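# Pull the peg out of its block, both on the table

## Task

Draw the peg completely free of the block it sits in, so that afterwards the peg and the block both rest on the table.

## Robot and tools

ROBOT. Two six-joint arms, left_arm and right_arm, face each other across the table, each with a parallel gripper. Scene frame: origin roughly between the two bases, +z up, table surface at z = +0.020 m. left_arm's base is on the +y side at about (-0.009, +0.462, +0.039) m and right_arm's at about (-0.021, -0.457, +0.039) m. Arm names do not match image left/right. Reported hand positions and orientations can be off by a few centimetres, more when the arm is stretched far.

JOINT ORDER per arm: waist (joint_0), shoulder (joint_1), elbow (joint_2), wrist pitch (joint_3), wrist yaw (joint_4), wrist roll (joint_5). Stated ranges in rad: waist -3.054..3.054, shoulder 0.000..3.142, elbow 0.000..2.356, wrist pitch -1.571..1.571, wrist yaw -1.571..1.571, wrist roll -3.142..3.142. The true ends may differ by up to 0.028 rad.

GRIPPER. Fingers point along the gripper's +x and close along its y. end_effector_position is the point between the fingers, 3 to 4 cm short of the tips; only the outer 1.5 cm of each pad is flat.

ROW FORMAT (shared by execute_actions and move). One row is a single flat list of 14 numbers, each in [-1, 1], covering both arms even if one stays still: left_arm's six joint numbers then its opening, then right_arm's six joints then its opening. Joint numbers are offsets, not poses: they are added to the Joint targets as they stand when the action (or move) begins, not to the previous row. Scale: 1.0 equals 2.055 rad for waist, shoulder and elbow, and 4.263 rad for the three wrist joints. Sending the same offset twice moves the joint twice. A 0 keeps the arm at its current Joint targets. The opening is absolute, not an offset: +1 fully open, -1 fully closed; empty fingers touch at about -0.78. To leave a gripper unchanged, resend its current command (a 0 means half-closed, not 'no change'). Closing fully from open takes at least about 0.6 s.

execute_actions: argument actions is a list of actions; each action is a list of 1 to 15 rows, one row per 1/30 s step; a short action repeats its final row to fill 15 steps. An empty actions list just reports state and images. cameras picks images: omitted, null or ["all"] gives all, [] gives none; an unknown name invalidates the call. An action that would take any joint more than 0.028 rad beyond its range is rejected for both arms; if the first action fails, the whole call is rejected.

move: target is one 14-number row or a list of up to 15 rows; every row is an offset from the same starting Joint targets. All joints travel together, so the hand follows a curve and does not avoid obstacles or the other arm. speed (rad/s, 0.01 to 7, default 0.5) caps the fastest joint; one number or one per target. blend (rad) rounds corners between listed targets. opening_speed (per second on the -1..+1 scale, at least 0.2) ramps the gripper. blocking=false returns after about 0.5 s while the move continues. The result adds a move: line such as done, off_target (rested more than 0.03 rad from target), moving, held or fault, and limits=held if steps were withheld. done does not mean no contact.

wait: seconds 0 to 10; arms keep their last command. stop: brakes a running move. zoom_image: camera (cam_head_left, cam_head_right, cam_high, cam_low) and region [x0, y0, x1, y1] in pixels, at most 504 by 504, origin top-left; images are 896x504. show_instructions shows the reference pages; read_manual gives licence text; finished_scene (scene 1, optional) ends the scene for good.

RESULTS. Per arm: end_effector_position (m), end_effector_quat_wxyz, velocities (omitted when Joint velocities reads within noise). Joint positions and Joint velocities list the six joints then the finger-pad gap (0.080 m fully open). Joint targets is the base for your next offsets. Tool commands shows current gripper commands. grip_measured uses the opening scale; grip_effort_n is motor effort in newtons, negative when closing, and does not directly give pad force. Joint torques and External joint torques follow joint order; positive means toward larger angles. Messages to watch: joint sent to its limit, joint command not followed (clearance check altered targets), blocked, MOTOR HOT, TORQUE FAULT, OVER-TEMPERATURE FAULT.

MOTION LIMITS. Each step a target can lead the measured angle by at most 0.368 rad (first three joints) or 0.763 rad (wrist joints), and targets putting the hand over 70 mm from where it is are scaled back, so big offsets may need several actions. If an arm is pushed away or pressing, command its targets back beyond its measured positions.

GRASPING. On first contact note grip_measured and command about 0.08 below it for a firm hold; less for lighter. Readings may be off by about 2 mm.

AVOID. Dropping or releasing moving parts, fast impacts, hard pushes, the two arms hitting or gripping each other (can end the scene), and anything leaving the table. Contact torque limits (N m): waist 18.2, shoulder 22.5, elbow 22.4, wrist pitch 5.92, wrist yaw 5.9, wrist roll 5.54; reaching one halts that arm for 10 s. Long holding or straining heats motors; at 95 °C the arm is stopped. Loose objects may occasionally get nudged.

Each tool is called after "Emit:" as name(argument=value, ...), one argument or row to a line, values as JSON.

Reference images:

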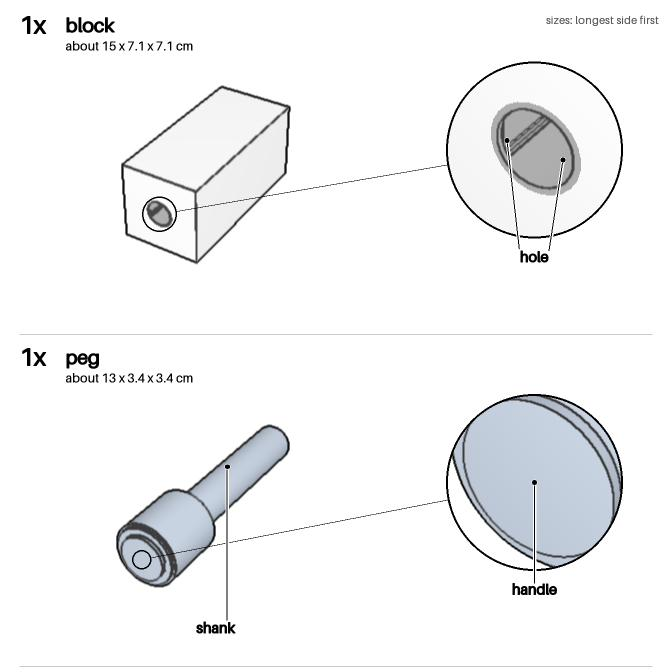

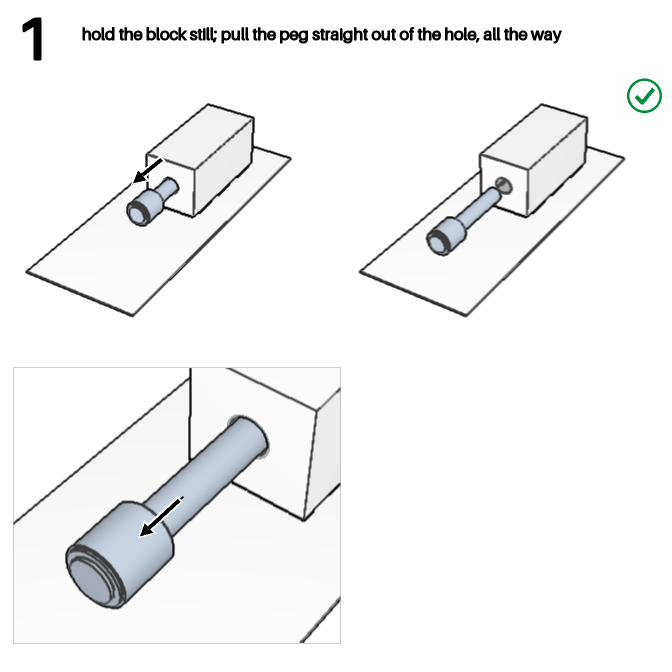

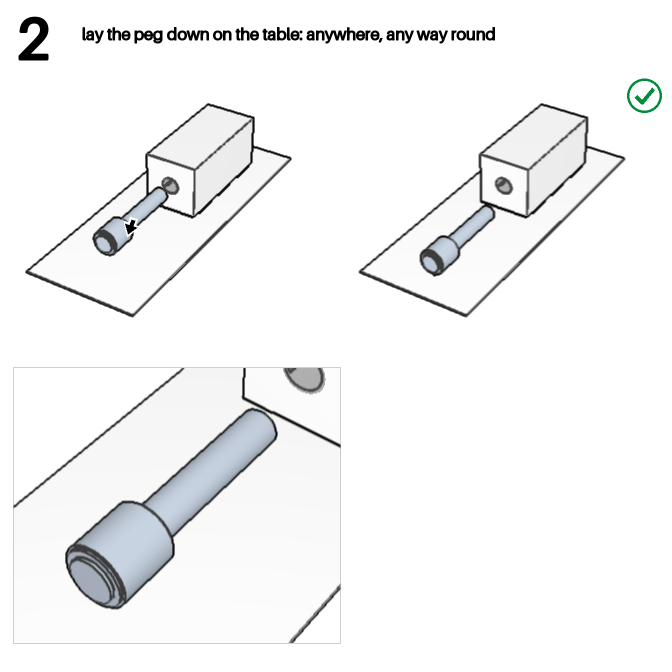

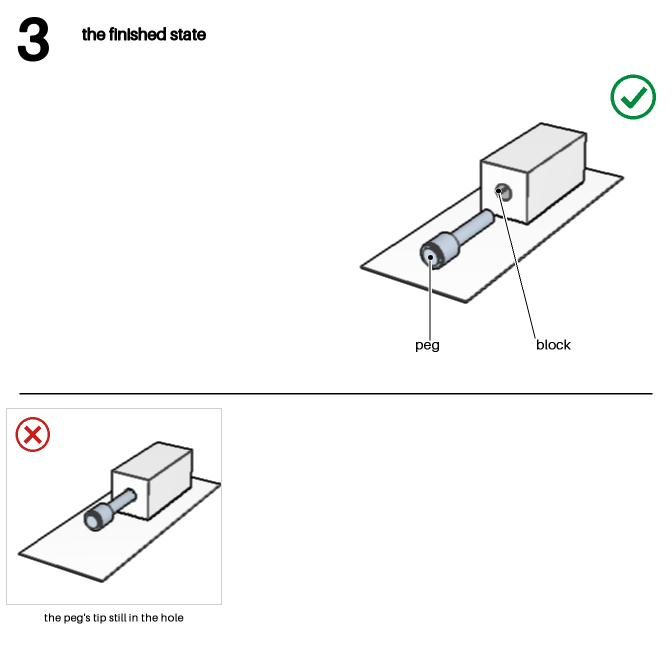

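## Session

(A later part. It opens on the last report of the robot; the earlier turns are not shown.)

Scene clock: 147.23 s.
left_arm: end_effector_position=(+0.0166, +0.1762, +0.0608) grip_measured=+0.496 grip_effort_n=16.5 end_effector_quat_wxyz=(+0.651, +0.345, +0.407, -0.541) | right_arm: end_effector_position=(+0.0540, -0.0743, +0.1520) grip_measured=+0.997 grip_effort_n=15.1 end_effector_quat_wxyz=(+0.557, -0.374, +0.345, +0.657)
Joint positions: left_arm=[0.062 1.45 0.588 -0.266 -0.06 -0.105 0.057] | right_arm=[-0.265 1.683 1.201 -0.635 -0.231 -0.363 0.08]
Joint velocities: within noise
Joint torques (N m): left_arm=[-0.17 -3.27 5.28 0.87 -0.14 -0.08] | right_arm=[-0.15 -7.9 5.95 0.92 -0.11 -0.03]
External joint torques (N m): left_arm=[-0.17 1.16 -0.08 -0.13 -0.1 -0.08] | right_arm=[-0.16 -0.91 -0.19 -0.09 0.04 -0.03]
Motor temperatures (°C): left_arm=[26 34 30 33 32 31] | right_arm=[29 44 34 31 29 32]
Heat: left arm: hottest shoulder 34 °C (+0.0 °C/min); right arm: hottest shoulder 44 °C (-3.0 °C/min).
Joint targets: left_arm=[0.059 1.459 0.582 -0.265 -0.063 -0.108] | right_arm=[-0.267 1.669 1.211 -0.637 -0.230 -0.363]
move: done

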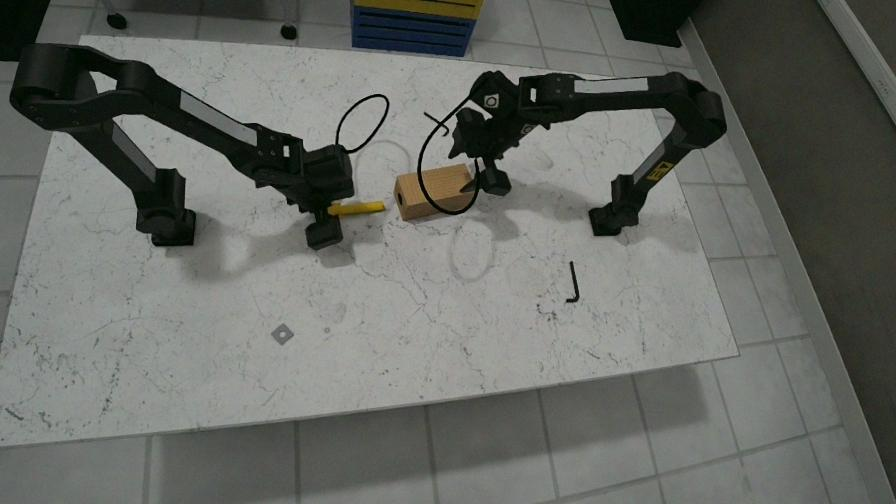

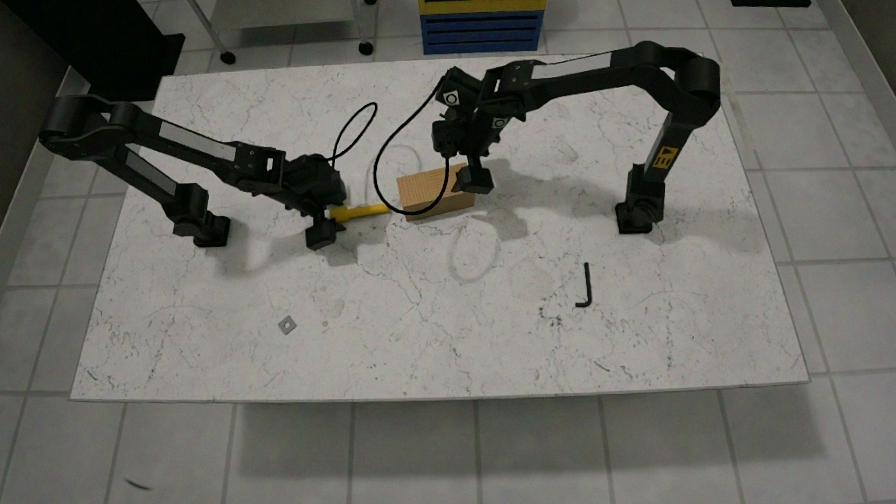

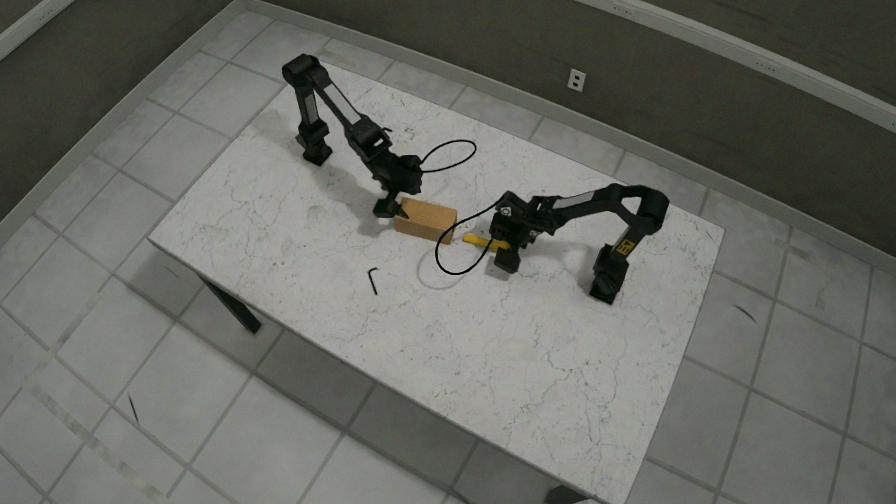

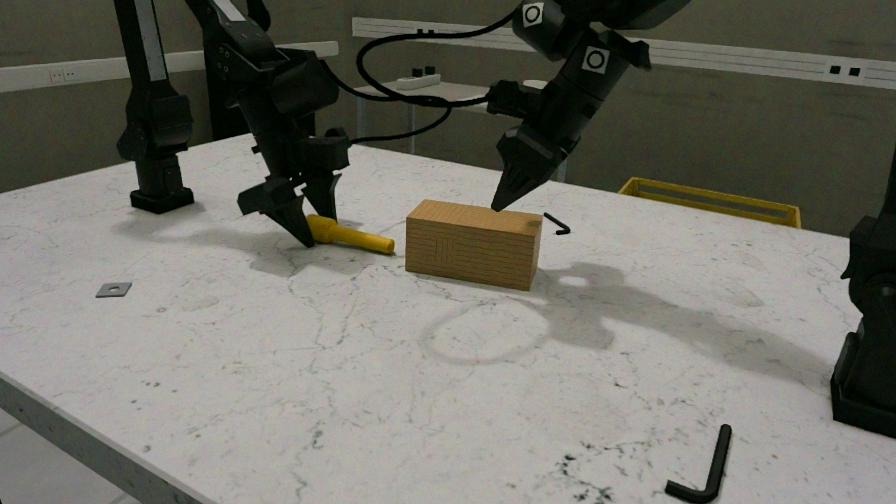

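Emit:
move(
  target=[0,-0.08,0.1,-0.0868,0,0,0.9,0,0,0,0,0,0,1],
  speed=0.35,
)

Emit:
zoom_image(
  camera="cam_low",
  region=[280, 180, 460, 300],
)

Scene clock: 151.03 s.
left_arm: end_effector_position=(+0.0160, +0.1840, +0.1251) grip_measured=+0.897 grip_effort_n=17.0 end_effector_quat_wxyz=(+0.644, +0.356, +0.417, -0.533) | right_arm: end_effector_position=(+0.0540, -0.0743, +0.1520) grip_measured=+0.997 grip_effort_n=15.1 end_effector_quat_wxyz=(+0.557, -0.374, +0.345, +0.657)
Joint positions: left_arm=[0.062 1.306 0.776 -0.635 -0.06 -0.106 0.075] | right_arm=[-0.265 1.683 1.201 -0.635 -0.231 -0.363 0.08]
Joint velocities: within noise
Joint torques (N m): left_arm=[-0.07 -5.27 8.15 0.7 -0.14 -0.03] | right_arm=[-0.21 -7.89 5.93 0.95 -0.1 -0.04]
External joint torques (N m): left_arm=[-0.09 -1.18 2.05 -0.27 -0.09 -0.03] | right_arm=[-0.21 -0.9 -0.24 -0.08 0.04 -0.04]
Motor temperatures (°C): left_arm=[26 33 30 33 32 31] | right_arm=[29 44 35 31 29 32]
Heat: left arm: hottest shoulder 33 °C (-1.0 °C/min); right arm: hottest shoulder 44 °C (-2.0 °C/min).
Joint targets: left_arm=[0.059 1.295 0.787 -0.635 -0.063 -0.108] | right_arm=[-0.267 1.669 1.211 -0.637 -0.230 -0.363]
move: done

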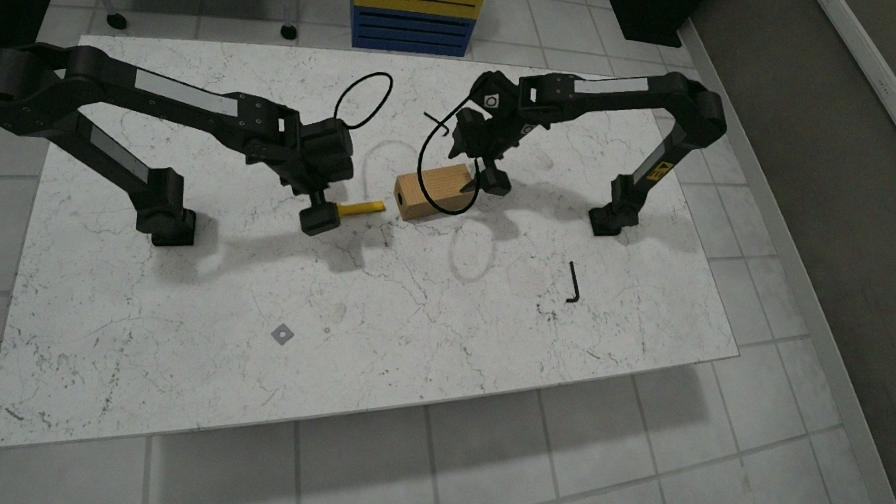

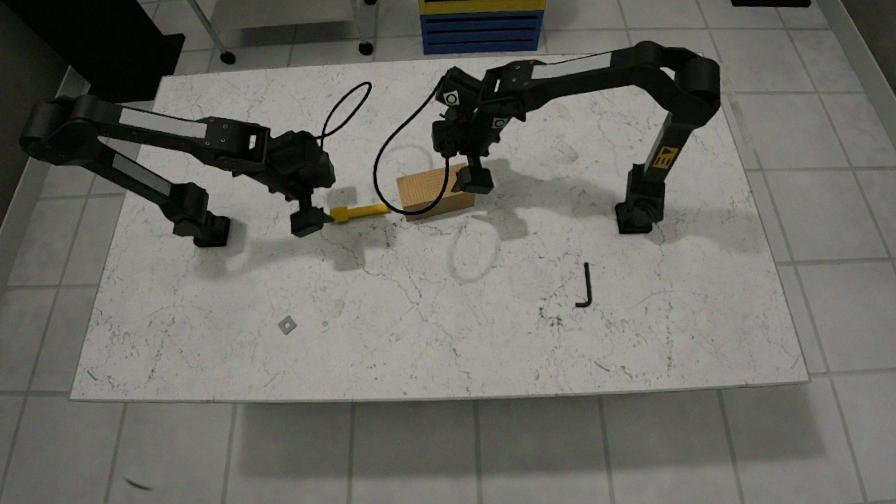

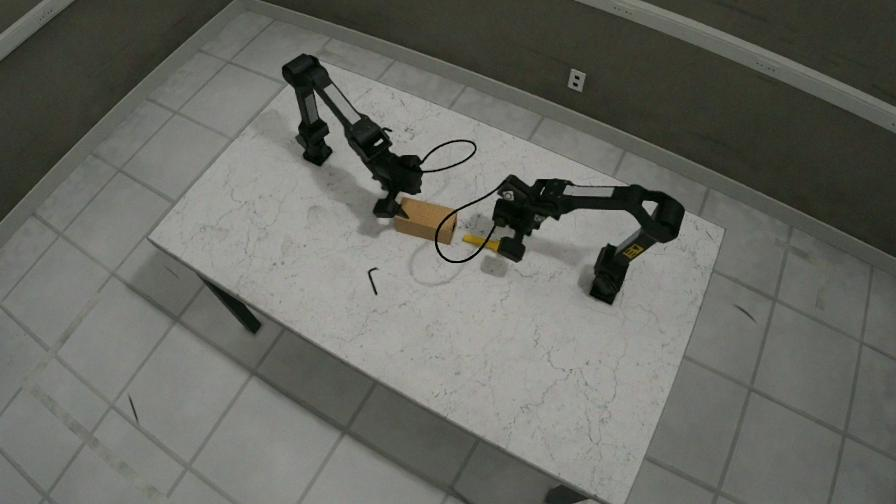

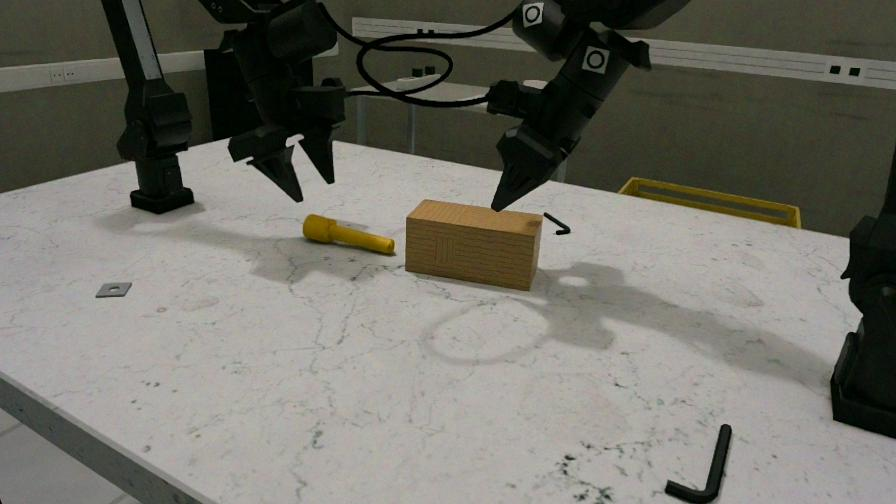

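Scaled by 2.800.

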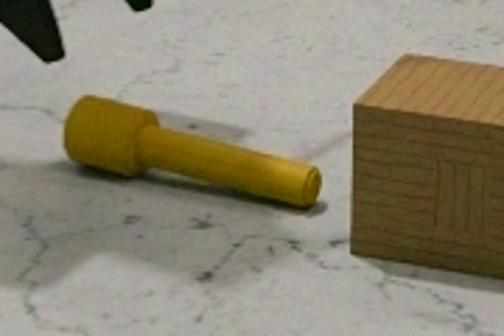

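Emit:
finished_scene(
)

The scene is finished: the task was done.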